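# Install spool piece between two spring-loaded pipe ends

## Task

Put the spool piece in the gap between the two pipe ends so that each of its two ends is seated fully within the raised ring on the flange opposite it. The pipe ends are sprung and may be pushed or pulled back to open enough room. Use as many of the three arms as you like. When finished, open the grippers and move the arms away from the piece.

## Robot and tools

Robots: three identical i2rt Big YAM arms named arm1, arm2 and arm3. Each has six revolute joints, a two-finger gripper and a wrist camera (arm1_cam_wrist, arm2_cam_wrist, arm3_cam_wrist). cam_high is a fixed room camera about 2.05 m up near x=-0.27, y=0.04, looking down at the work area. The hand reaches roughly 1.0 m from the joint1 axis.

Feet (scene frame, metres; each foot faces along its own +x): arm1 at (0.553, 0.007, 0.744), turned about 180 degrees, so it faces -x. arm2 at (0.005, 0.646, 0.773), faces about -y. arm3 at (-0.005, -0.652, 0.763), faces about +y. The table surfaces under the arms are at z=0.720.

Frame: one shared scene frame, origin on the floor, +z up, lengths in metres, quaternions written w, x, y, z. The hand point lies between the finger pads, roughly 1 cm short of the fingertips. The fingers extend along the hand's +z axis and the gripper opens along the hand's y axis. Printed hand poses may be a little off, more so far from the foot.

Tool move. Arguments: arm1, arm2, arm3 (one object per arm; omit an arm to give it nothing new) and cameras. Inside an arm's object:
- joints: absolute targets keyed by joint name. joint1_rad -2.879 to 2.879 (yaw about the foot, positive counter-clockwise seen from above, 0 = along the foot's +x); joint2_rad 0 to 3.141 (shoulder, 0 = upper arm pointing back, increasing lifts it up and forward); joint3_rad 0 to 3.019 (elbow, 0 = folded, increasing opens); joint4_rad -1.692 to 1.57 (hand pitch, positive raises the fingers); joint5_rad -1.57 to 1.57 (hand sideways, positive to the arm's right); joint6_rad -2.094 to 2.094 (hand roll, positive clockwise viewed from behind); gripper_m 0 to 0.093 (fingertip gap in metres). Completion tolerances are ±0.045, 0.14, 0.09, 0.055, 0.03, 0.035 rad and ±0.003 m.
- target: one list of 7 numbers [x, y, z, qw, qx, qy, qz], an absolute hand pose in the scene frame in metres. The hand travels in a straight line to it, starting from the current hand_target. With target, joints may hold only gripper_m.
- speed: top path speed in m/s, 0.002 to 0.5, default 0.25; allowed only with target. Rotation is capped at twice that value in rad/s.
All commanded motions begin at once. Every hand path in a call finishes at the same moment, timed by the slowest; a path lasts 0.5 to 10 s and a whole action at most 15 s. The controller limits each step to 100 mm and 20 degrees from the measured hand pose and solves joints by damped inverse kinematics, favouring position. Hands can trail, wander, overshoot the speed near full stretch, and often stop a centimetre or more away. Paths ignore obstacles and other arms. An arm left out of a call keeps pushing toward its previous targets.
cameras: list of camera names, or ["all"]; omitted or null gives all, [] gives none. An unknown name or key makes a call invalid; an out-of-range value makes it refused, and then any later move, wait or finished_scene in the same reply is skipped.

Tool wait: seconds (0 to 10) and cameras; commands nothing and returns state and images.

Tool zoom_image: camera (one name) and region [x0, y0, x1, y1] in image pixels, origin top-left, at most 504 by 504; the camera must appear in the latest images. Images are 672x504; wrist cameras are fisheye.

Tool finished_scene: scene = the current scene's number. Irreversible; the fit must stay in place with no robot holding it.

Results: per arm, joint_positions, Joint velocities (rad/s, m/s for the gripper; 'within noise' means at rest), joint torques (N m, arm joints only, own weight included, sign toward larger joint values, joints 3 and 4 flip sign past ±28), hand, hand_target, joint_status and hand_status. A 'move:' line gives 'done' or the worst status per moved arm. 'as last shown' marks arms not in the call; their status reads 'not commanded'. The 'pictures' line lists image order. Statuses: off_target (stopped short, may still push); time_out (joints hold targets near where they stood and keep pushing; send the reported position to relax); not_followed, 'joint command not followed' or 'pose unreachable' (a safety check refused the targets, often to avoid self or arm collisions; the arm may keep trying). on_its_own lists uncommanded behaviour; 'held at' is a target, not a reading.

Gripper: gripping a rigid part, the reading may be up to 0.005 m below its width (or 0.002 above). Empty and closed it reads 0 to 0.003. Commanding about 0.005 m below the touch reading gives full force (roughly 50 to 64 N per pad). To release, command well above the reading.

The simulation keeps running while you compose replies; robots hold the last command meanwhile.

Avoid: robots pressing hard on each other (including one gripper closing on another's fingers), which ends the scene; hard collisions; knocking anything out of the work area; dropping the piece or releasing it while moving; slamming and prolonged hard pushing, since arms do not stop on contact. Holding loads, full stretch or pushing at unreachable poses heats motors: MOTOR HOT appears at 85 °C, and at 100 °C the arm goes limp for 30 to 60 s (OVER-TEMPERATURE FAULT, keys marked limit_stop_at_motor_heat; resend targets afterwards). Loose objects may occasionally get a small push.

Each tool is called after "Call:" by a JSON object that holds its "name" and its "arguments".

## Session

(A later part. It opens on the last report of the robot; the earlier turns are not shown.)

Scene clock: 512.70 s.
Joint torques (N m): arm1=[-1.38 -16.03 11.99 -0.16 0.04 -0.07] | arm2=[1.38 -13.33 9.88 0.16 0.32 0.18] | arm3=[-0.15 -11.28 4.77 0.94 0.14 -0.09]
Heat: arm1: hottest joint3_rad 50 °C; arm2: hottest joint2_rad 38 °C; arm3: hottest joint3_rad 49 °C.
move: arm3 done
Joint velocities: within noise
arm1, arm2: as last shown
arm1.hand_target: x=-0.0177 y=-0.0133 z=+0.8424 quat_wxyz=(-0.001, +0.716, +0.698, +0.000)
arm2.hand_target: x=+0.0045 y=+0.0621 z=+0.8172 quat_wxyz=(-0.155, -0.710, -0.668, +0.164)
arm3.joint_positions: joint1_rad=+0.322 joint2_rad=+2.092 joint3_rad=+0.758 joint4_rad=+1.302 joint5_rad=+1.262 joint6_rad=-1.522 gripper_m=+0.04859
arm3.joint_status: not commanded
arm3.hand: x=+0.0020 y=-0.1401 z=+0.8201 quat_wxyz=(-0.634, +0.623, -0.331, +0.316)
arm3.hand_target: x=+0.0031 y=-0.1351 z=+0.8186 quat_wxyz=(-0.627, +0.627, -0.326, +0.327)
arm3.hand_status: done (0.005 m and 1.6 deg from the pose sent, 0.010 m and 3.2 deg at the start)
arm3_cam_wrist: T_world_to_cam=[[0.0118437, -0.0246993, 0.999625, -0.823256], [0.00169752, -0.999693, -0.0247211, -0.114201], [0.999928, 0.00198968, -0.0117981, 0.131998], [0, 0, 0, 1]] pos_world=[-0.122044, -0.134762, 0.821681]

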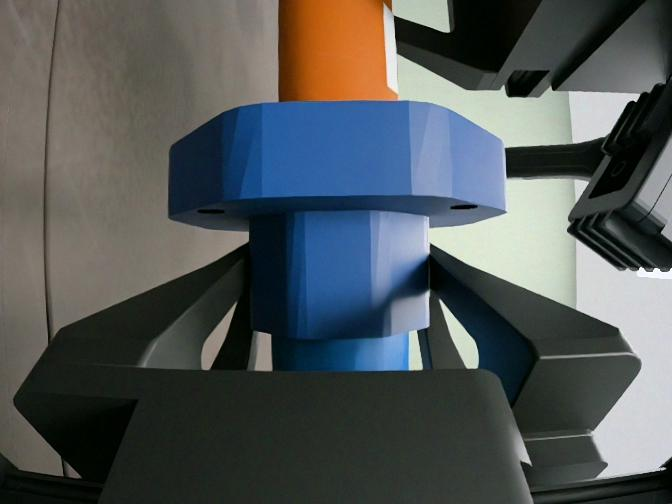

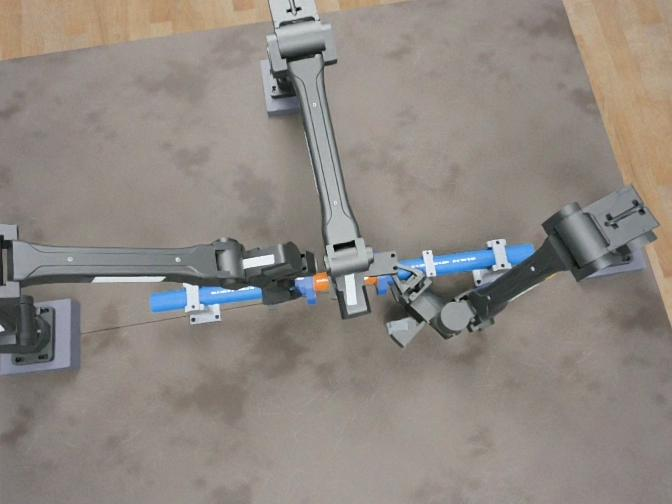

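Call:
{"name": "wait", "arguments": {"seconds": 0.1, "cameras": ["arm1_cam_wrist","arm3_cam_wrist","cam_high"]}}

Call:
{"name": "zoom_image", "arguments": {"camera": "cam_high", "region": [350, 240, 420, 310]}}

Scene clock: 518.10 s.
Joint torques (N m): arm1=[-1.49 -16.03 11.97 -0.16 0.04 -0.08] | arm2=[1.44 -13.33 9.89 0.16 0.32 0.18] | arm3=[-1.08 -10.93 5.16 0.99 0.17 -0.09]
Heat: arm1: hottest joint3_rad 51 °C; arm2: hottest joint2_rad 38 °C; arm3: hottest joint3_rad 48 °C.
Joint velocities: within noise
arm1.joint_positions: joint1_rad=+0.065 joint2_rad=+1.909 joint3_rad=+1.518 joint4_rad=-1.231 joint5_rad=-0.002 joint6_rad=-1.493 gripper_m=+0.03604
arm1.joint_status: not commanded
arm1.hand: x=+0.0016 y=-0.0182 z=+0.8200 quat_wxyz=(+0.017, +0.718, +0.695, +0.017)
arm1.hand_target: x=-0.0177 y=-0.0133 z=+0.8424 quat_wxyz=(-0.001, +0.716, +0.698, +0.000)
arm1.hand_status: not commanded
arm2.joint_positions: joint1_rad=+0.055 joint2_rad=+1.778 joint3_rad=+1.136 joint4_rad=-0.468 joint5_rad=+0.023 joint6_rad=+0.052 gripper_m=+0.05044
arm2.joint_status: not commanded
arm2.hand: x=+0.0035 y=+0.0648 z=+0.8172 quat_wxyz=(-0.161, -0.705, -0.670, +0.169)
arm2.hand_target: x=+0.0045 y=+0.0621 z=+0.8172 quat_wxyz=(-0.154, -0.710, -0.668, +0.164)
arm2.hand_status: not commanded
arm3.joint_positions: joint1_rad=+0.322 joint2_rad=+2.091 joint3_rad=+0.758 joint4_rad=+1.302 joint5_rad=+1.262 joint6_rad=-1.522 gripper_m=+0.04859
arm3.joint_status: not commanded
arm3.hand: x=+0.0020 y=-0.1401 z=+0.8201 quat_wxyz=(-0.634, +0.623, -0.331, +0.315)
arm3.hand_target: x=+0.0031 y=-0.1351 z=+0.8186 quat_wxyz=(-0.628, +0.627, -0.326, +0.326)
arm3.hand_status: done (0.005 m and 1.7 deg from the pose sent, 0.010 m and 3.2 deg at the start)
wait: 0.10 s; at rest from the start
arm1_cam_wrist: T_world_to_cam=[[-0.997937, 0.0329318, -0.0551091, 0.0489802], [-0.00497654, 0.816145, 0.577825, -0.453844], [0.0640058, 0.576907, -0.814298, 0.803072], [0, 0, 0, 1]] pos_world=[-0.00478073, -0.0945083, 0.918882]
arm3_cam_wrist: T_world_to_cam=[[0.0121437, -0.0249989, 0.999614, -0.82335], [0.00168716, -0.999685, -0.0250212, -0.113952], [0.999925, 0.00199036, -0.0120977, 0.132245], [0, 0, 0, 1]] pos_world=[-0.122044, -0.134763, 0.821781]

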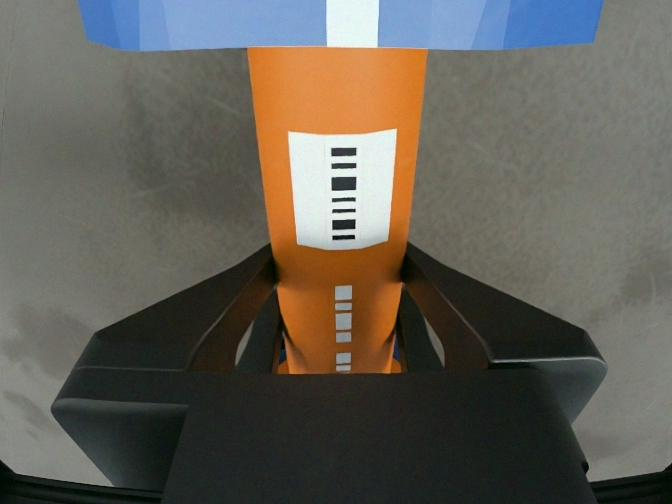

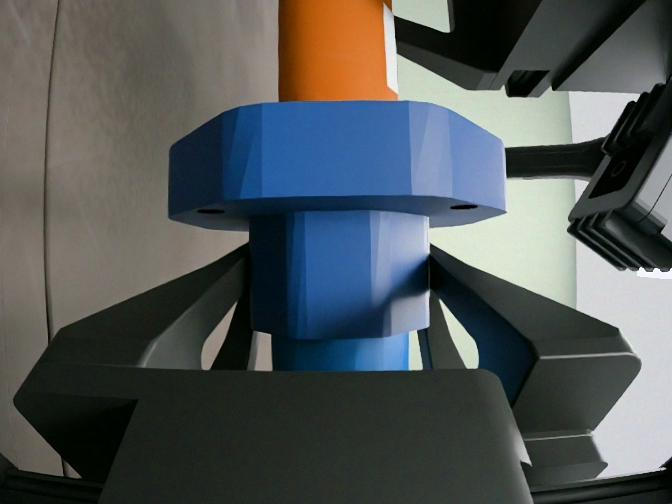

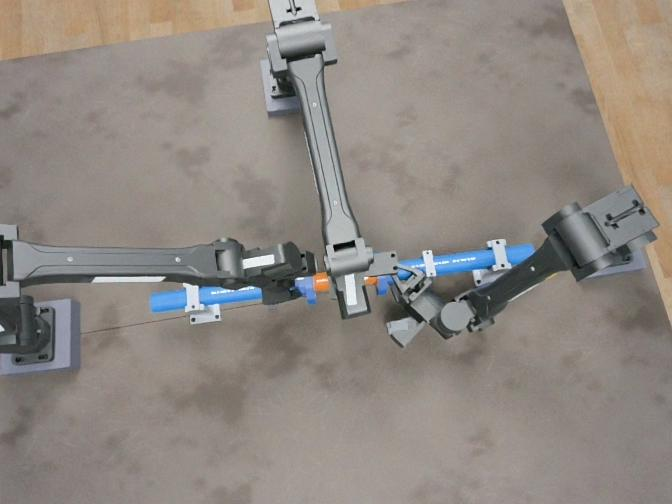

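Scaled by 7.200 (camera's finer frame: 960x720).

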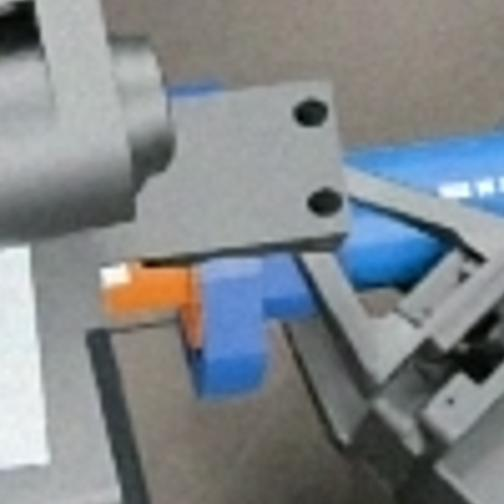

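Call:
{"name": "move", "arguments": {"arm2": {"target":[0.004,0.046,0.8172,0.1542,0.7097,0.6676,-0.1639],"speed":0.06}, "arm3": {"target":[0.002,-0.124,0.819,0.6272,-0.6272,0.3265,-0.3265],"speed":0.06}, "cameras": ["arm2_cam_wrist","arm3_cam_wrist","arm1_cam_wrist","cam_high"]}}

Call:
{"name": "zoom_image", "arguments": {"camera": "cam_high", "region": [280, 200, 410, 320]}}

Scene clock: 526.53 s.
Joint torques (N m): arm1=[-1.49 -16.03 11.97 -0.17 0.04 -0.08] | arm2=[1.14 -14.33 7.97 1.17 0.06 0.08] | arm3=[-1.38 -10.34 7.02 0.76 -0.42 -0.17]
Heat: arm1: hottest joint3_rad 51 °C; arm2: hottest joint2_rad 37 °C; arm3: hottest joint3_rad 46 °C.
move: arm2 not_followed; arm3 off_target
Joint velocities: within noise
arm1.joint_positions: joint1_rad=+0.065 joint2_rad=+1.909 joint3_rad=+1.518 joint4_rad=-1.231 joint5_rad=-0.002 joint6_rad=-1.493 gripper_m=+0.03604
arm1.joint_status: not commanded
arm1.hand: x=+0.0016 y=-0.0182 z=+0.8200 quat_wxyz=(+0.017, +0.718, +0.695, +0.017)
arm1.hand_target: x=-0.0177 y=-0.0133 z=+0.8424 quat_wxyz=(-0.001, +0.716, +0.698, +0.000)
arm1.hand_status: not commanded
arm2.joint_positions: joint1_rad=+0.055 joint2_rad=+1.782 joint3_rad=+1.145 joint4_rad=-0.484 joint5_rad=+0.023 joint6_rad=+0.052 gripper_m=+0.05044
arm2.joint_status: not commanded
arm2.hand: x=+0.0035 y=+0.0644 z=+0.8173 quat_wxyz=(-0.158, -0.706, -0.670, +0.166)
arm2.hand_target: x=+0.0035 y=+0.0644 z=+0.8173 quat_wxyz=(-0.158, -0.706, -0.670, +0.166)
arm2.hand_status: not_followed (0.018 m and 0.7 deg from the pose sent, 0.019 m and 1.2 deg at the start)
arm3.joint_positions: joint1_rad=+0.322 joint2_rad=+2.091 joint3_rad=+0.764 joint4_rad=+1.287 joint5_rad=+1.273 joint6_rad=-1.516 gripper_m=+0.04859
arm3.joint_status: not commanded
arm3.hand: x=+0.0024 y=-0.1396 z=+0.8200 quat_wxyz=(-0.632, +0.622, -0.334, +0.319)
arm3.hand_target: x=+0.0022 y=-0.1247 z=+0.8193 quat_wxyz=(-0.627, +0.627, -0.326, +0.327)
arm3.hand_status: off_target (0.016 m and 1.4 deg from the pose sent, 0.016 m and 1.6 deg at the start)
pictures: arm1_cam_wrist, arm2_cam_wrist, arm3_cam_wrist, cam_high
pose unreachable (arm2 arm): on one or more control steps of this call this arm could not follow its commanded pose, so it was not sent that pose on those steps. On the call's last step it was still not sent that pose. It may still have moved: this result reports where it is.
cause: moving toward the commanded pose would bring a part of the arm too close to another arm (this arm's wrist camera and the arm1 arm's wrist (the part past joint 5), along the way the arms are being sent, or toward where that arm still pushes).
arm1_cam_wrist: T_world_to_cam=[[-0.997937, 0.0329318, -0.0551091, 0.0489802], [-0.00497654, 0.816145, 0.577825, -0.453844], [0.0640058, 0.576907, -0.814298, 0.803072], [0, 0, 0, 1]] pos_world=[-0.00478073, -0.0945083, 0.918882]
arm2_cam_wrist: T_world_to_cam=[[-0.998306, 0.0581155, -0.00267661, 0.00427045], [0.0568275, 0.983967, 0.169053, -0.196479], [0.0124583, 0.168615, -0.985603, 0.915599], [0, 0, 0, 1]] pos_world=[0.00402183, 0.0386973, 0.935644]
arm3_cam_wrist: T_world_to_cam=[[0.0124932, -0.0223402, 0.999672, -0.822861], [-0.00949645, -0.999708, -0.0222223, -0.115713], [0.999877, -0.00921571, -0.0127017, 0.13074], [0, 0, 0, 1]] pos_world=[-0.121543, -0.132857, 0.821681]

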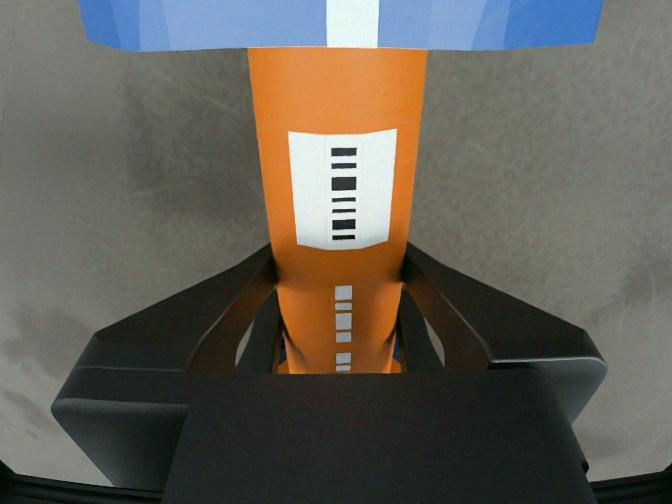

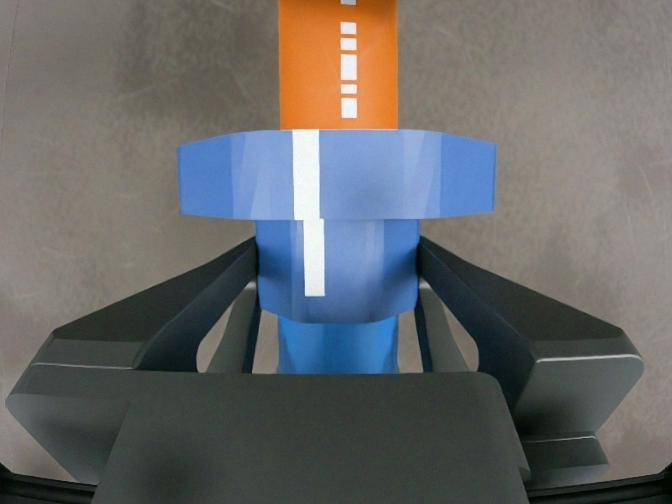

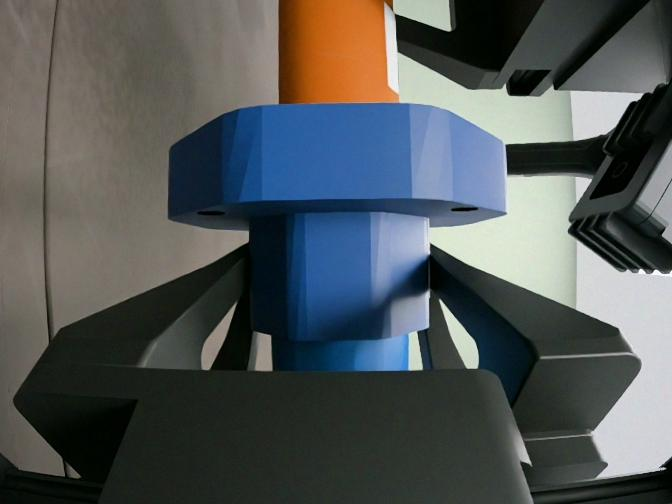

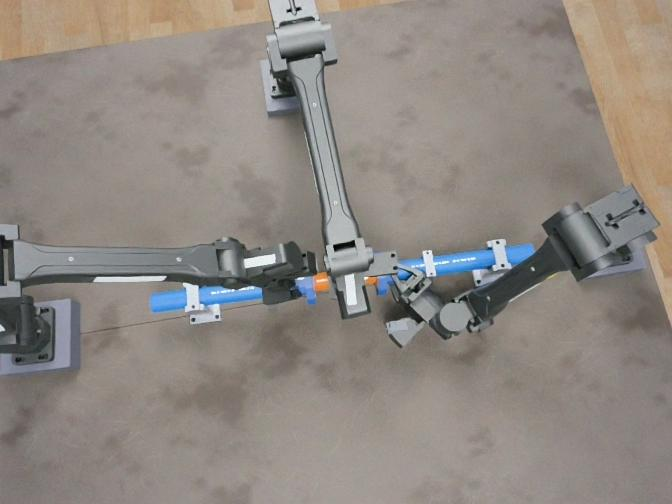

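Scaled by 3.877 (camera's finer frame: 960x720).

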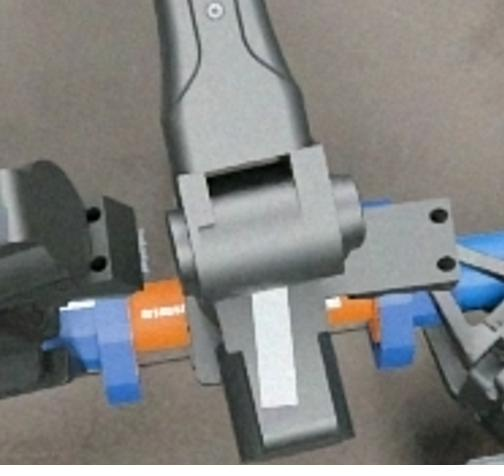

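Call:
{"name": "move", "arguments": {"arm3": {"target":[0.0024,-0.1386,0.820,0.6272,-0.6272,0.3265,-0.3265],"joints":{"gripper_m":0.093},"speed":0.06}, "cameras": ["arm3_cam_wrist"]}}

Call:
{"name": "move", "arguments": {"arm3": {"target":[-0.105,-0.213,0.822,0.6272,-0.6272,0.3265,-0.3265],"speed":0.15}, "cameras": ["arm3_cam_wrist","cam_high","arm1_cam_wrist"]}}

Scene clock: 531.90 s.
Joint torques (N m): arm1=[-1.44 -16.03 11.97 -0.16 0.06 -0.08] | arm2=[1.14 -14.27 7.98 1.11 0.06 0.08] | arm3=[-1.32 -11.81 3.07 1.95 0.04 -0.03]
Heat: arm1: hottest joint3_rad 51 °C; arm2: hottest joint2_rad 37 °C; arm3: hottest joint3_rad 45 °C.
move: arm3 done
Joint velocities: within noise
arm1, arm2: as last shown
arm1.joint_positions: joint1_rad=+0.066 joint2_rad=+1.909 joint3_rad=+1.518 joint4_rad=-1.231 joint5_rad=-0.003 joint6_rad=-1.493 gripper_m=+0.03604
arm1.hand: x=+0.0017 y=-0.0187 z=+0.8200 quat_wxyz=(+0.017, +0.718, +0.696, +0.017)
arm2.joint_positions: joint1_rad=+0.055 joint2_rad=+1.782 joint3_rad=+1.145 joint4_rad=-0.482 joint5_rad=+0.022 joint6_rad=+0.052 gripper_m=+0.05044
arm2.hand: x=+0.0036 y=+0.0640 z=+0.8175 quat_wxyz=(-0.159, -0.706, -0.670, +0.166)
arm3.joint_positions: joint1_rad=+0.322 joint2_rad=+2.090 joint3_rad=+0.772 joint4_rad=+1.273 joint5_rad=+1.269 joint6_rad=-1.524 gripper_m=+0.09295
arm3.joint_status: all done
arm3.hand: x=+0.0011 y=-0.1364 z=+0.8200 quat_wxyz=(-0.629, +0.626, -0.329, +0.322)
arm3.hand_target: x=+0.0025 y=-0.1385 z=+0.8201 quat_wxyz=(-0.627, +0.627, -0.327, +0.326)
arm3.hand_status: done (0.003 m and 0.7 deg from the pose sent, 0.001 m and 1.5 deg at the start)
arm3_cam_wrist: T_world_to_cam=[[0.00626664, -0.00984769, 0.999932, -0.821332], [-0.0052063, -0.999938, -0.00981513, -0.12273], [0.999967, -0.00514443, -0.00631752, 0.127357], [0, 0, 0, 1]] pos_world=[-0.122845, -0.130155, 0.820876]

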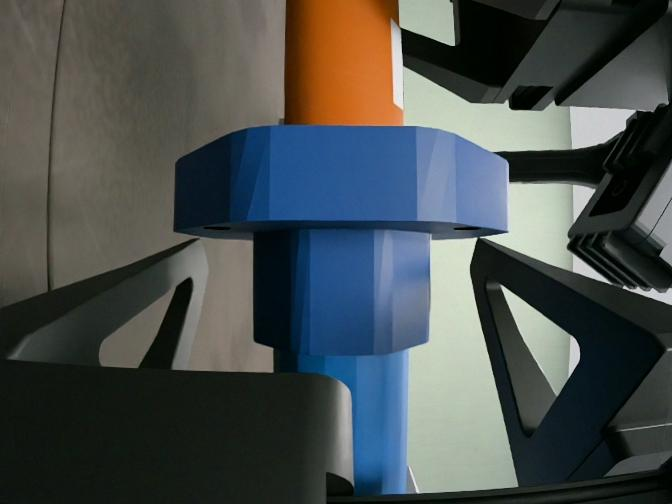

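Scene clock: 533.43 s.
Joint torques (N m): arm1=[-1.49 -16.09 11.96 -0.16 0.06 -0.08] | arm2=[1.14 -14.33 7.98 1.1 0.06 0.08] | arm3=[0.38 -12.75 2.8 1.66 0.07 0.08]
Heat: arm1: hottest joint3_rad 51 °C; arm2: hottest joint2_rad 37 °C; arm3: hottest joint3_rad 45 °C.
move: arm3 done
Joint velocities: within noise
arm1, arm2: as last shown
arm3.joint_positions: joint1_rad=+0.614 joint2_rad=+2.071 joint3_rad=+0.714 joint4_rad=+1.262 joint5_rad=+1.570 joint6_rad=-1.495 gripper_m=+0.09295
arm3.joint_status: not commanded
arm3.hand: x=-0.1008 y=-0.2105 z=+0.8185 quat_wxyz=(-0.629, +0.624, -0.323, +0.334)
arm3.hand_target: x=-0.1049 y=-0.2129 z=+0.8219 quat_wxyz=(-0.632, +0.623, -0.323, +0.328)
arm3.hand_status: done (0.006 m and 1.0 deg from the pose sent, 0.131 m and 0.6 deg at the start; a joint's target at an end of its range on 17 of 46 steps)
pictures: arm1_cam_wrist, arm3_cam_wrist, cam_high
arm1_cam_wrist: T_world_to_cam=[[-0.997959, 0.0321932, -0.0551459, 0.0490601], [-0.00557677, 0.81637, 0.577502, -0.453122], [0.0636111, 0.576631, -0.814524, 0.803533], [0, 0, 0, 1]] pos_world=[-0.00468062, -0.0950071, 0.918882]
arm3_cam_wrist: T_world_to_cam=[[-0.017562, 0.000665244, 0.999846, -0.819948], [-0.0142784, -0.999898, 0.000414483, -0.206673], [0.999744, -0.0142689, 0.0175697, 0.207352], [0, 0, 0, 1]] pos_world=[-0.22465, -0.203148, 0.816264]

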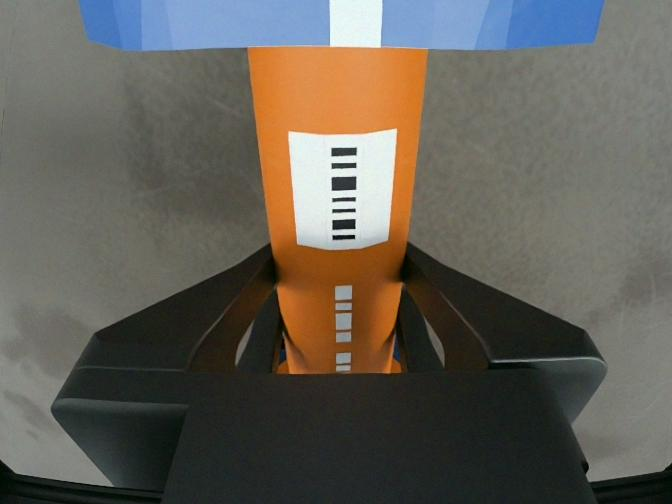

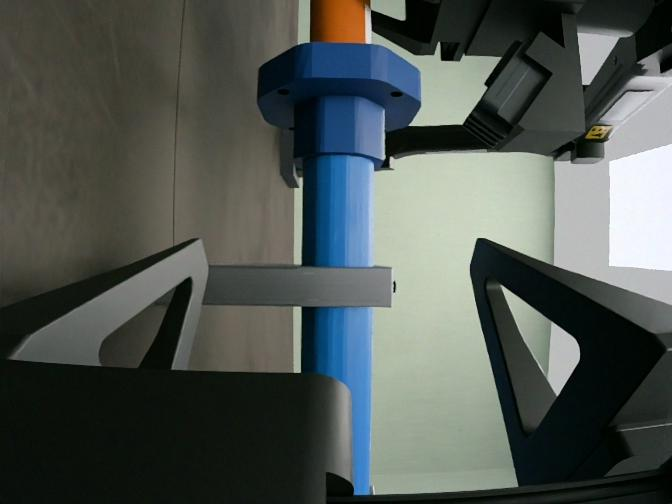

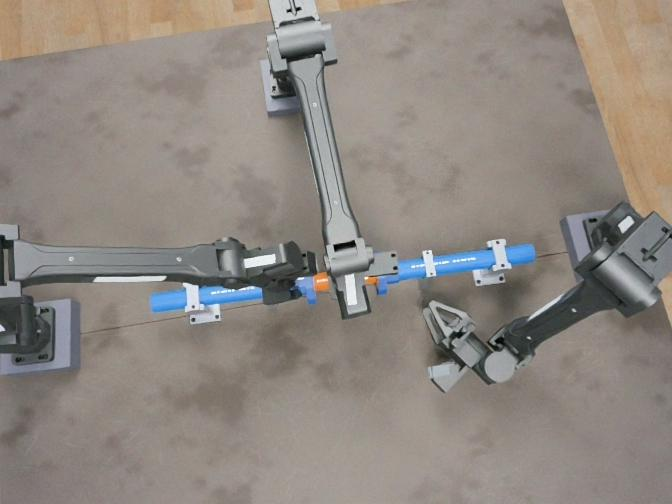

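Call:
{"name": "move", "arguments": {"arm2": {"joints":{"gripper_m":0.093}}, "arm3": {"target":[-0.16,-0.28,0.86,0.6272,-0.6272,0.3265,-0.3265],"speed":0.2}, "cameras": ["arm2_cam_wrist","arm1_cam_wrist"]}}

Call:
{"name": "move", "arguments": {"arm2": {"target":[0.008,0.105,0.91,0.1542,0.7097,0.6676,-0.1639],"speed":0.12}, "cameras": ["arm2_cam_wrist","cam_high","arm1_cam_wrist"]}}

Call:
{"name": "zoom_image", "arguments": {"camera": "cam_high", "region": [280, 200, 410, 320]}}

Scene clock: 538.73 s.
Joint torques (N m): arm1=[-1.85 -16.09 11.99 -0.17 0.16 -0.08] | arm2=[1.2 -14.27 7.97 1.1 0.06 0.08] | arm3=[1.2 -8.94 2.89 1.7 0.03 0.1]
Heat: arm1: hottest joint3_rad 52 °C; arm2: hottest joint2_rad 37 °C; arm3: hottest joint3_rad 44 °C.
move: arm2 done; arm3 off_target
Joint velocities: within noise
arm1.joint_positions: joint1_rad=+0.071 joint2_rad=+1.909 joint3_rad=+1.518 joint4_rad=-1.231 joint5_rad=-0.006 joint6_rad=-1.493 gripper_m=+0.03604
arm1.joint_status: not commanded
arm1.hand: x=+0.0018 y=-0.0222 z=+0.8200 quat_wxyz=(+0.018, +0.716, +0.698, +0.016)
arm1.hand_target: x=-0.0177 y=-0.0134 z=+0.8424 quat_wxyz=(-0.001, +0.716, +0.698, +0.000)
arm1.hand_status: not commanded
arm2.joint_positions: joint1_rad=+0.055 joint2_rad=+1.782 joint3_rad=+1.145 joint4_rad=-0.482 joint5_rad=+0.022 joint6_rad=+0.052 gripper_m=+0.09291
arm2.joint_status: all done
arm2.hand: x=+0.0036 y=+0.0640 z=+0.8175 quat_wxyz=(-0.159, -0.706, -0.670, +0.166)
arm2.hand_target: x=+0.0035 y=+0.0644 z=+0.8173 quat_wxyz=(-0.158, -0.706, -0.670, +0.166)
arm2.hand_status: not commanded
arm3.joint_positions: joint1_rad=+0.827 joint2_rad=+1.894 joint3_rad=+0.553 joint4_rad=+1.262 joint5_rad=+1.570 joint6_rad=-1.495 gripper_m=+0.09295
arm3.joint_status: not commanded
arm3.hand: x=-0.1554 y=-0.2758 z=+0.8573 quat_wxyz=(-0.662, +0.653, -0.258, +0.262)
arm3.hand_target: x=-0.1593 y=-0.2793 z=+0.8599 quat_wxyz=(-0.664, +0.654, -0.254, +0.258)
arm3.hand_status: off_target (0.007 m and 11.9 deg from the pose sent, 0.100 m and 1.0 deg at the start; a joint's target at an end of its range on 36 of 36 steps)
pictures: arm1_cam_wrist, arm2_cam_wrist
arm1_cam_wrist: T_world_to_cam=[[-0.998105, 0.026844, -0.055367, 0.0494564], [-0.00989771, 0.818057, 0.575052, -0.448285], [0.0607301, 0.57451, -0.816242, 0.806939], [0, 0, 0, 1]] pos_world=[-0.00407979, -0.0981989, 0.919183]
arm2_cam_wrist: T_world_to_cam=[[-0.998314, 0.0579638, -0.00311671, 0.00470151], [0.0566282, 0.984299, 0.167178, -0.194569], [0.012758, 0.166719, -0.985922, 0.916202], [0, 0, 0, 1]] pos_world=[0.00402272, 0.0384928, 0.935846]

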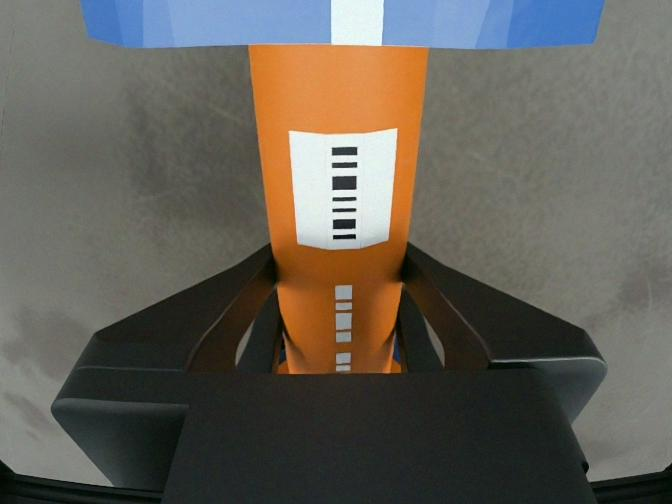

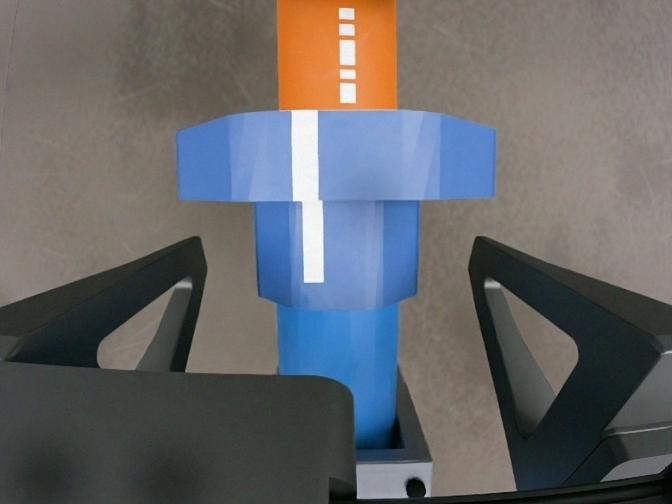

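Scene clock: 540.30 s.
Joint torques (N m): arm1=[-1.9 -16.03 12 -0.16 0.16 -0.08] | arm2=[1.96 -13.1 8.91 0.85 0.22 0.16] | arm3=[-0.09 -10.64 2.8 1.54 0.12 0.05]
Heat: arm1: hottest joint3_rad 52 °C; arm2: hottest joint2_rad 37 °C; arm3: hottest joint3_rad 43 °C.
move: arm2 done
Joint velocities: within noise
arm1, arm3: as last shown
arm2.joint_positions: joint1_rad=+0.055 joint2_rad=+1.577 joint3_rad=+1.145 joint4_rad=-0.699 joint5_rad=+0.028 joint6_rad=+0.061 gripper_m=+0.09291
arm2.joint_status: not commanded
arm2.hand: x=+0.0026 y=+0.1034 z=+0.9053 quat_wxyz=(-0.153, -0.710, -0.668, +0.163)
arm2.hand_target: x=+0.0079 y=+0.1049 z=+0.9100 quat_wxyz=(-0.154, -0.710, -0.668, +0.164)
arm2.hand_status: done (0.007 m and 0.2 deg from the pose sent, 0.101 m and 0.8 deg at the start)
pictures: arm1_cam_wrist, arm2_cam_wrist, cam_high
arm1_cam_wrist: T_world_to_cam=[[-0.998105, 0.026844, -0.055367, 0.0494564], [-0.00989771, 0.818057, 0.575052, -0.448285], [0.0607301, 0.57451, -0.816242, 0.806939], [0, 0, 0, 1]] pos_world=[-0.00407979, -0.0981989, 0.919183]
arm2_cam_wrist: T_world_to_cam=[[-0.997634, 0.0687433, -0.00120574, -0.00111166], [0.0674197, 0.981563, 0.178855, -0.258217], [0.0134786, 0.17835, -0.983875, 0.993169], [0, 0, 0, 1]] pos_world=[0.00291338, 0.0764005, 1.02334]

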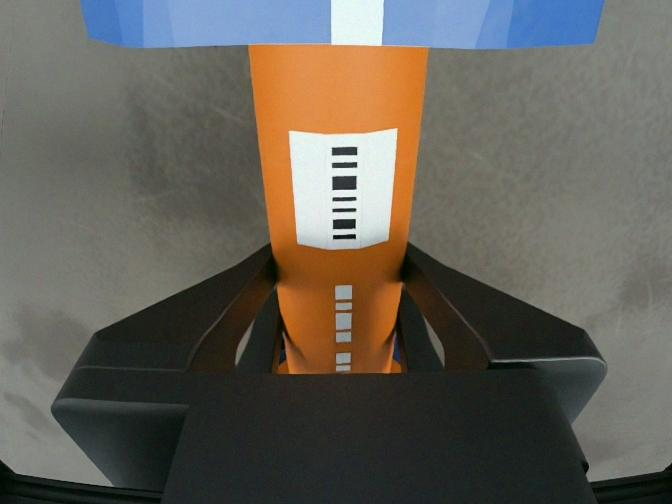

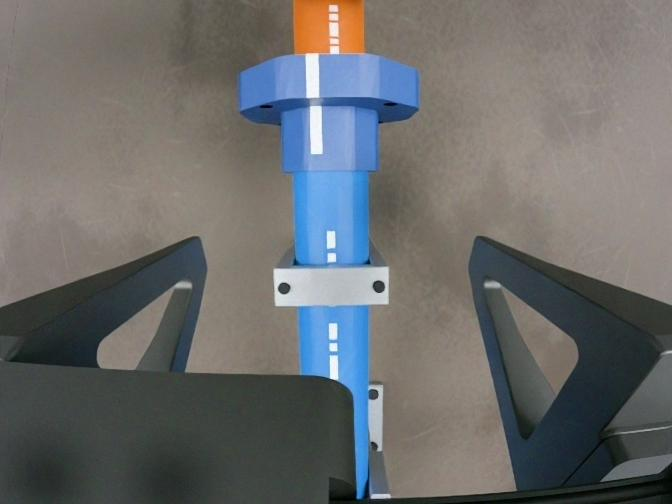

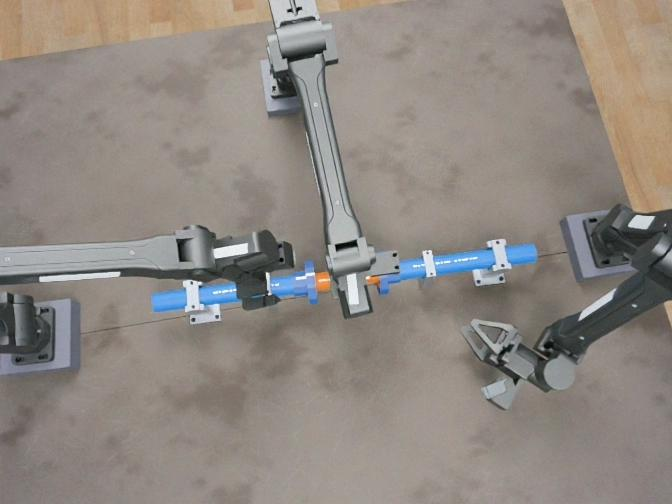

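Scaled by 3.877 (camera's finer frame: 960x720).

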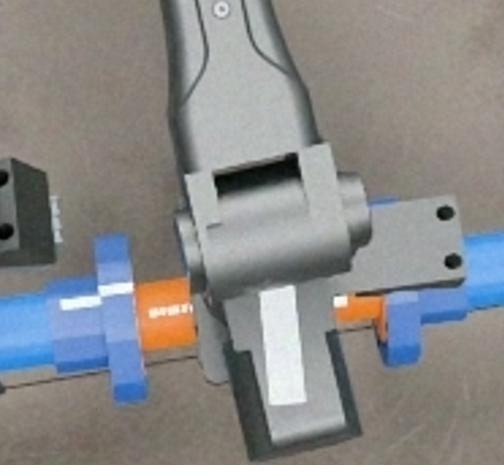

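Call:
{"name": "move", "arguments": {"arm1": {"target":[-0.012,-0.0215,0.8424,0,0.7163,0.6978,0],"speed":0.05,"joints":{"gripper_m":0.036}}, "arm2": {"target":[0.02,0.18,1.0,0.2661,0.6652,0.6258,-0.2829],"speed":0.2}, "cameras": ["arm2_cam_wrist"]}}

Call:
{"name": "move", "arguments": {"arm1": {"joints":{"gripper_m":0.06}}, "cameras": ["arm1_cam_wrist","arm2_cam_wrist","cam_high"]}}

Call:
{"name": "zoom_image", "arguments": {"camera": "cam_high", "region": [280, 200, 410, 320]}}

Scene clock: 546.90 s.
Joint torques (N m): arm1=[-0.85 -17.08 10.29 0.13 0.08 0.08] | arm2=[2.26 -7.41 9.06 2.1 0.25 0.16] | arm3=[0.67 -10.34 2.78 1.42 0.06 0.07]
Heat: arm1: hottest joint3_rad 52 °C; arm2: hottest joint2_rad 36 °C; arm3: hottest joint3_rad 42 °C.
move: arm1 off_target; arm2 done
Joint velocities: within noise
arm1.joint_positions: joint1_rad=+0.072 joint2_rad=+1.909 joint3_rad=+1.518 joint4_rad=-1.231 joint5_rad=-0.004 joint6_rad=-1.491 gripper_m=+0.03604
arm1.joint_status: all done
arm1.hand: x=+0.0019 y=-0.0227 z=+0.8200 quat_wxyz=(+0.018, +0.716, +0.698, +0.017)
arm1.hand_target: x=-0.0112 y=-0.0214 z=+0.8426 quat_wxyz=(+0.000, +0.716, +0.698, +0.000)
arm1.hand_status: off_target (0.026 m and 2.8 deg from the pose sent, 0.026 m and 2.8 deg at the start)
arm2.joint_positions: joint1_rad=+0.100 joint2_rad=+1.153 joint3_rad=+0.865 joint4_rad=-0.507 joint5_rad=+0.085 joint6_rad=+0.080 gripper_m=+0.09291
arm2.joint_status: not commanded
arm2.hand: x=+0.0138 y=+0.1797 z=+0.9989 quat_wxyz=(-0.261, -0.673, -0.631, +0.283)
arm2.hand_target: x=+0.0200 y=+0.1800 z=+1.0002 quat_wxyz=(-0.268, -0.670, -0.631, +0.285)
arm2.hand_status: done (0.006 m and 0.9 deg from the pose sent, 0.123 m and 20.2 deg at the start)
arm3: as last shown
arm2_cam_wrist: T_world_to_cam=[[-0.997404, 0.0719988, 0.0013331, 0.00178696], [0.0708798, 0.984833, -0.158365, -0.0144616], [-0.012715, -0.15786, -0.98738, 1.13575], [0, 0, 0, 1]] pos_world=[0.0172484, 0.193403, 1.11912]

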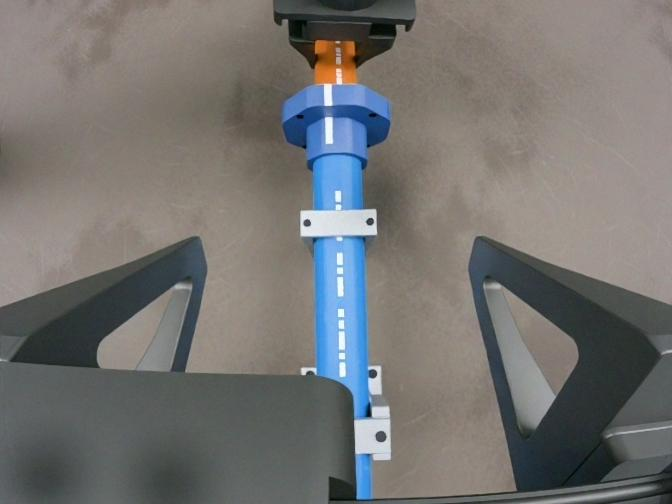

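Scene clock: 547.50 s.
Joint torques (N m): arm1=[-0.85 -16.91 10.29 0.14 0 0.07] | arm2=[2.26 -7.41 9.06 2.09 0.25 0.16] | arm3=[0.67 -9.93 2.84 1.76 0.02 0.06]
Heat: arm1: hottest joint3_rad 52 °C; arm2: hottest joint2_rad 36 °C; arm3: hottest joint3_rad 42 °C.
move: arm1 done
Joint velocities: within noise
arm1.joint_positions: joint1_rad=+0.072 joint2_rad=+1.906 joint3_rad=+1.518 joint4_rad=-1.231 joint5_rad=-0.002 joint6_rad=-1.491 gripper_m=+0.05986
arm1.joint_status: all done
arm1.hand: x=+0.0017 y=-0.0223 z=+0.8214 quat_wxyz=(+0.016, +0.716, +0.698, +0.017)
arm1.hand_target: x=-0.0112 y=-0.0216 z=+0.8425 quat_wxyz=(+0.000, +0.716, +0.698, +0.000)
arm1.hand_status: not commanded
arm2, arm3: as last shown
arm2.hand_target: x=+0.0199 y=+0.1800 z=+1.0002 quat_wxyz=(-0.268, -0.670, -0.631, +0.285)
arm1_cam_wrist: T_world_to_cam=[[-0.998268, 0.0268353, -0.052355, 0.0468621], [-0.00840919, 0.815687, 0.578433, -0.451841], [0.0582277, 0.577871, -0.814048, 0.806423], [0, 0, 0, 1]] pos_world=[-0.00397486, -0.0987056, 0.92028]
arm2_cam_wrist: T_world_to_cam=[[-0.997404, 0.0719988, 0.0013331, 0.00178696], [0.0708798, 0.984833, -0.158365, -0.0144616], [-0.012715, -0.15786, -0.98738, 1.13575], [0, 0, 0, 1]] pos_world=[0.0172484, 0.193403, 1.11912]

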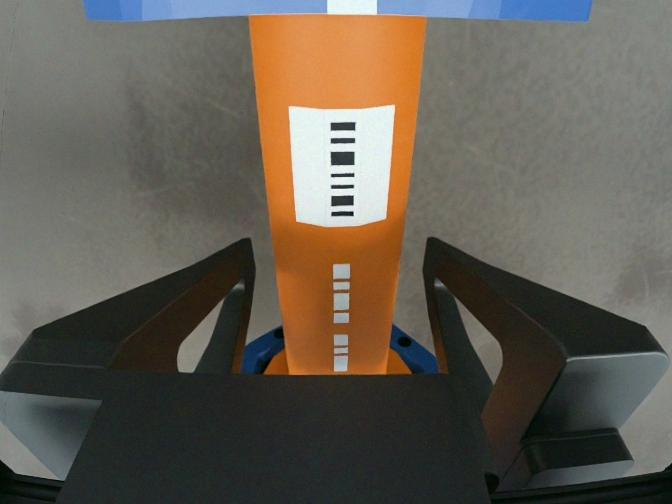

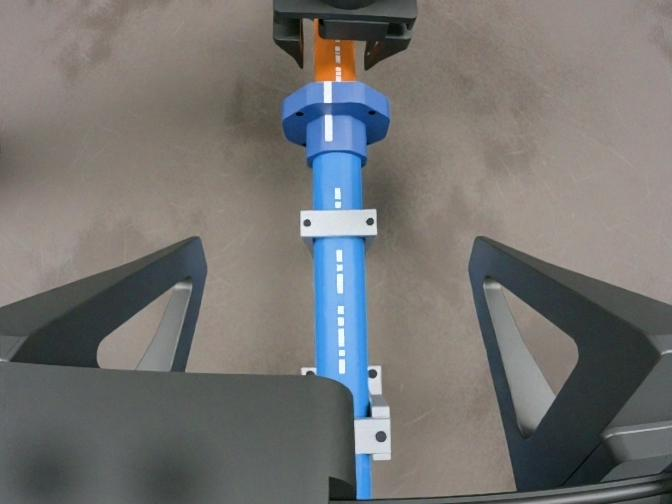

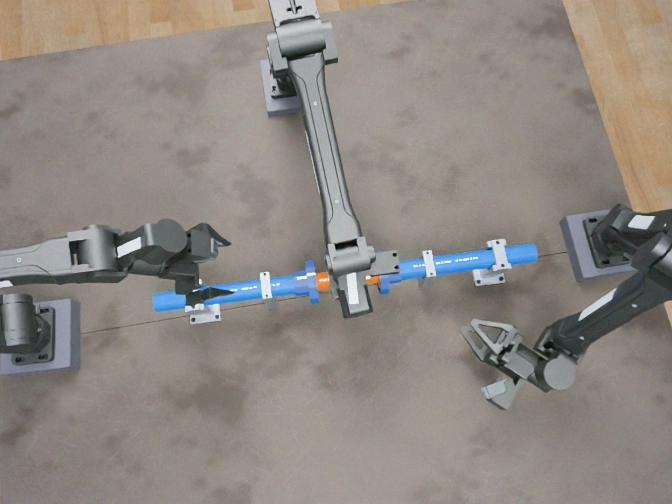

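Scaled by 3.877 (camera's finer frame: 960x720).

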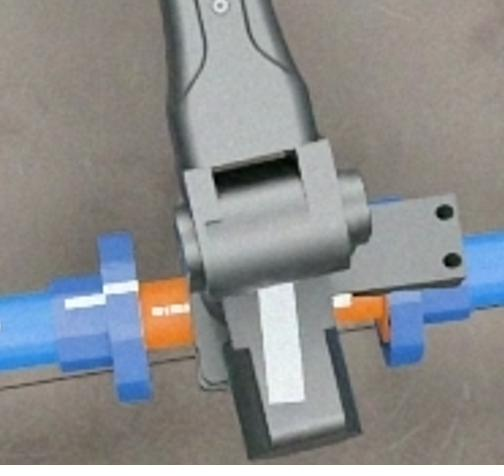

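Call:
{"name": "move", "arguments": {"arm1": {"target":[-0.006,-0.0222,0.93,0,0.7163,0.6978,0],"speed":0.12,"joints":{"gripper_m":0.075}}, "cameras": ["arm1_cam_wrist"]}}

Call:
{"name": "move", "arguments": {"arm1": {"target":[0.12,0.0,1.0,0,0.7163,0.6978,0],"speed":0.2}, "cameras": ["arm1_cam_wrist","arm2_cam_wrist","cam_high"]}}

Call:
{"name": "zoom_image", "arguments": {"camera": "cam_high", "region": [280, 200, 410, 320]}}

Call:
{"name": "zoom_image", "arguments": {"camera": "arm2_cam_wrist", "region": [220, 0, 460, 180]}}

Scene clock: 555.00 s.
Joint torques (N m): arm1=[-0.73 -15.91 11.74 -0.1 0 0.09] | arm2=[2.32 -7.36 9.06 2.1 0.24 0.15] | arm3=[0.38 -9.82 2.52 1.61 0.07 -0.01]
Heat: arm1: hottest joint3_rad 51 °C; arm2: hottest joint3_rad 36 °C; arm3: hottest joint3_rad 41 °C.
move: arm1 off_target
Joint velocities: within noise
arm1.joint_positions: joint1_rad=+0.072 joint2_rad=+1.829 joint3_rad=+1.640 joint4_rad=-1.428 joint5_rad=-0.002 joint6_rad=-1.491 gripper_m=+0.07491
arm1.joint_status: all done
arm1.hand: x=+0.0063 y=-0.0220 z=+0.9080 quat_wxyz=(+0.015, +0.716, +0.698, +0.016)
arm1.hand_target: x=-0.0051 y=-0.0223 z=+0.9301 quat_wxyz=(+0.000, +0.716, +0.698, +0.000)
arm1.hand_status: off_target (0.025 m and 2.5 deg from the pose sent, 0.109 m and 2.6 deg at the start)
arm2, arm3: as last shown
arm2.hand: x=+0.0137 y=+0.1797 z=+0.9989 quat_wxyz=(-0.261, -0.673, -0.631, +0.283)
arm2.hand_target: x=+0.0199 y=+0.1800 z=+1.0002 quat_wxyz=(-0.268, -0.670, -0.630, +0.285)
arm1_cam_wrist: T_world_to_cam=[[-0.998382, 0.0269144, -0.0500815, 0.0540019], [-0.00702007, 0.815761, 0.578347, -0.502043], [0.0564204, 0.577763, -0.814252, 0.876656], [0, 0, 0, 1]] pos_world=[0.000928956, -0.0984055, 1.00688]

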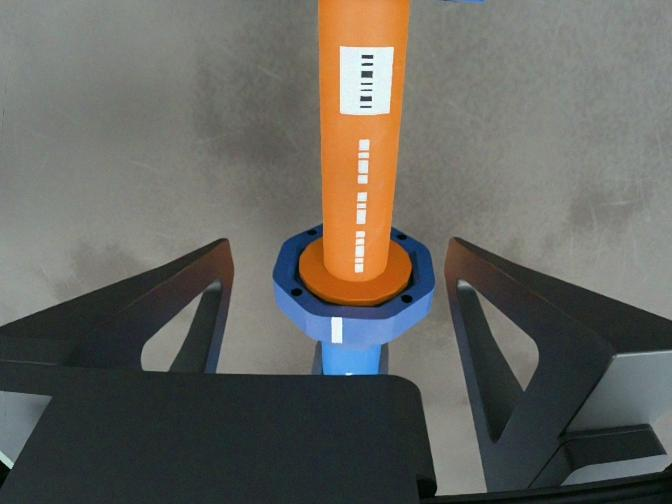

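Scene clock: 556.57 s.
Joint torques (N m): arm1=[-1.2 -10.99 8.55 -0.05 0 -0.07] | arm2=[2.2 -7.41 9.07 2.1 0.24 0.16] | arm3=[0.44 -10.34 2.78 1.54 0.08 0]
Heat: arm1: hottest joint3_rad 51 °C; arm2: hottest joint3_rad 36 °C; arm3: hottest joint3_rad 41 °C.
move: arm1 done
Joint velocities: within noise
arm1.joint_positions: joint1_rad=+0.044 joint2_rad=+1.478 joint3_rad=+1.434 joint4_rad=-1.525 joint5_rad=-0.002 joint6_rad=-1.511 gripper_m=+0.07491
arm1.joint_status: not commanded
arm1.hand: x=+0.1174 y=-0.0035 z=+0.9969 quat_wxyz=(-0.001, +0.719, +0.695, -0.002)
arm1.hand_target: x=+0.1200 y=-0.0001 z=+1.0000 quat_wxyz=(+0.000, +0.716, +0.698, +0.000)
arm1.hand_status: done (0.005 m and 0.6 deg from the pose sent, 0.148 m and 2.5 deg at the start)
arm2, arm3: as last shown
arm1_cam_wrist: T_world_to_cam=[[-0.999363, 0.0356146, -0.00211773, 0.12109], [0.027897, 0.817049, 0.575892, -0.569398], [0.0222404, 0.575467, -0.817523, 0.939275], [0, 0, 0, 1]] pos_world=[0.116007, -0.0796074, 1.09605]
arm2_cam_wrist: T_world_to_cam=[[-0.997367, 0.0725108, 0.00134318, 0.00157561], [0.0713823, 0.98478, -0.158473, -0.0143311], [-0.0128137, -0.15796, -0.987362, 1.13575], [0, 0, 0, 1]] pos_world=[0.0171477, 0.193402, 1.11912]

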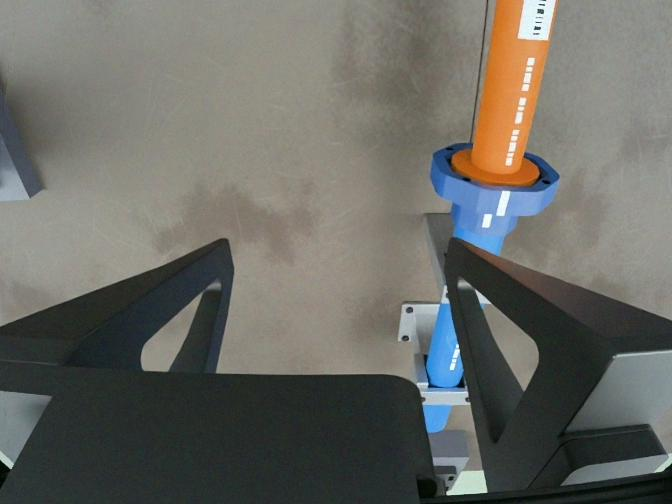

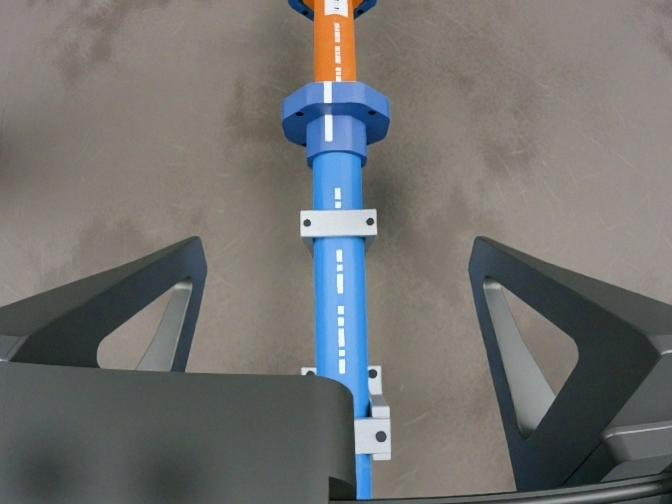

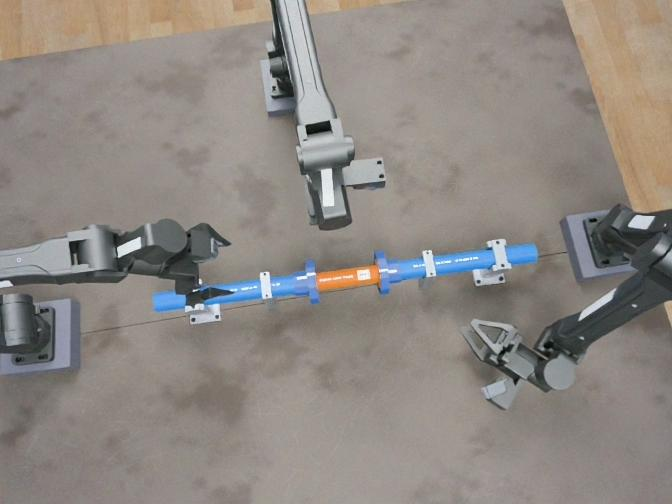

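Scaled by 3.877 (camera's finer frame: 960x720).

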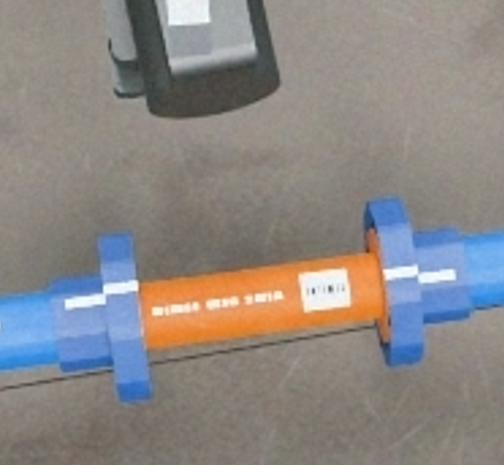

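Scaled by 2.100 (camera's finer frame: 960x720).

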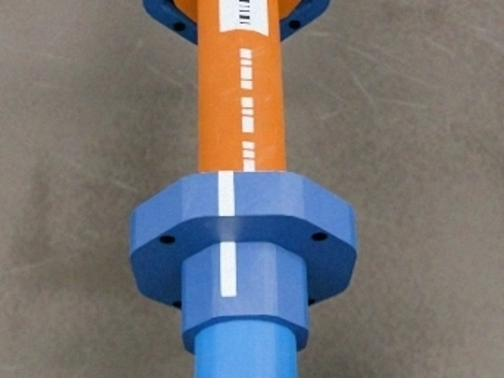

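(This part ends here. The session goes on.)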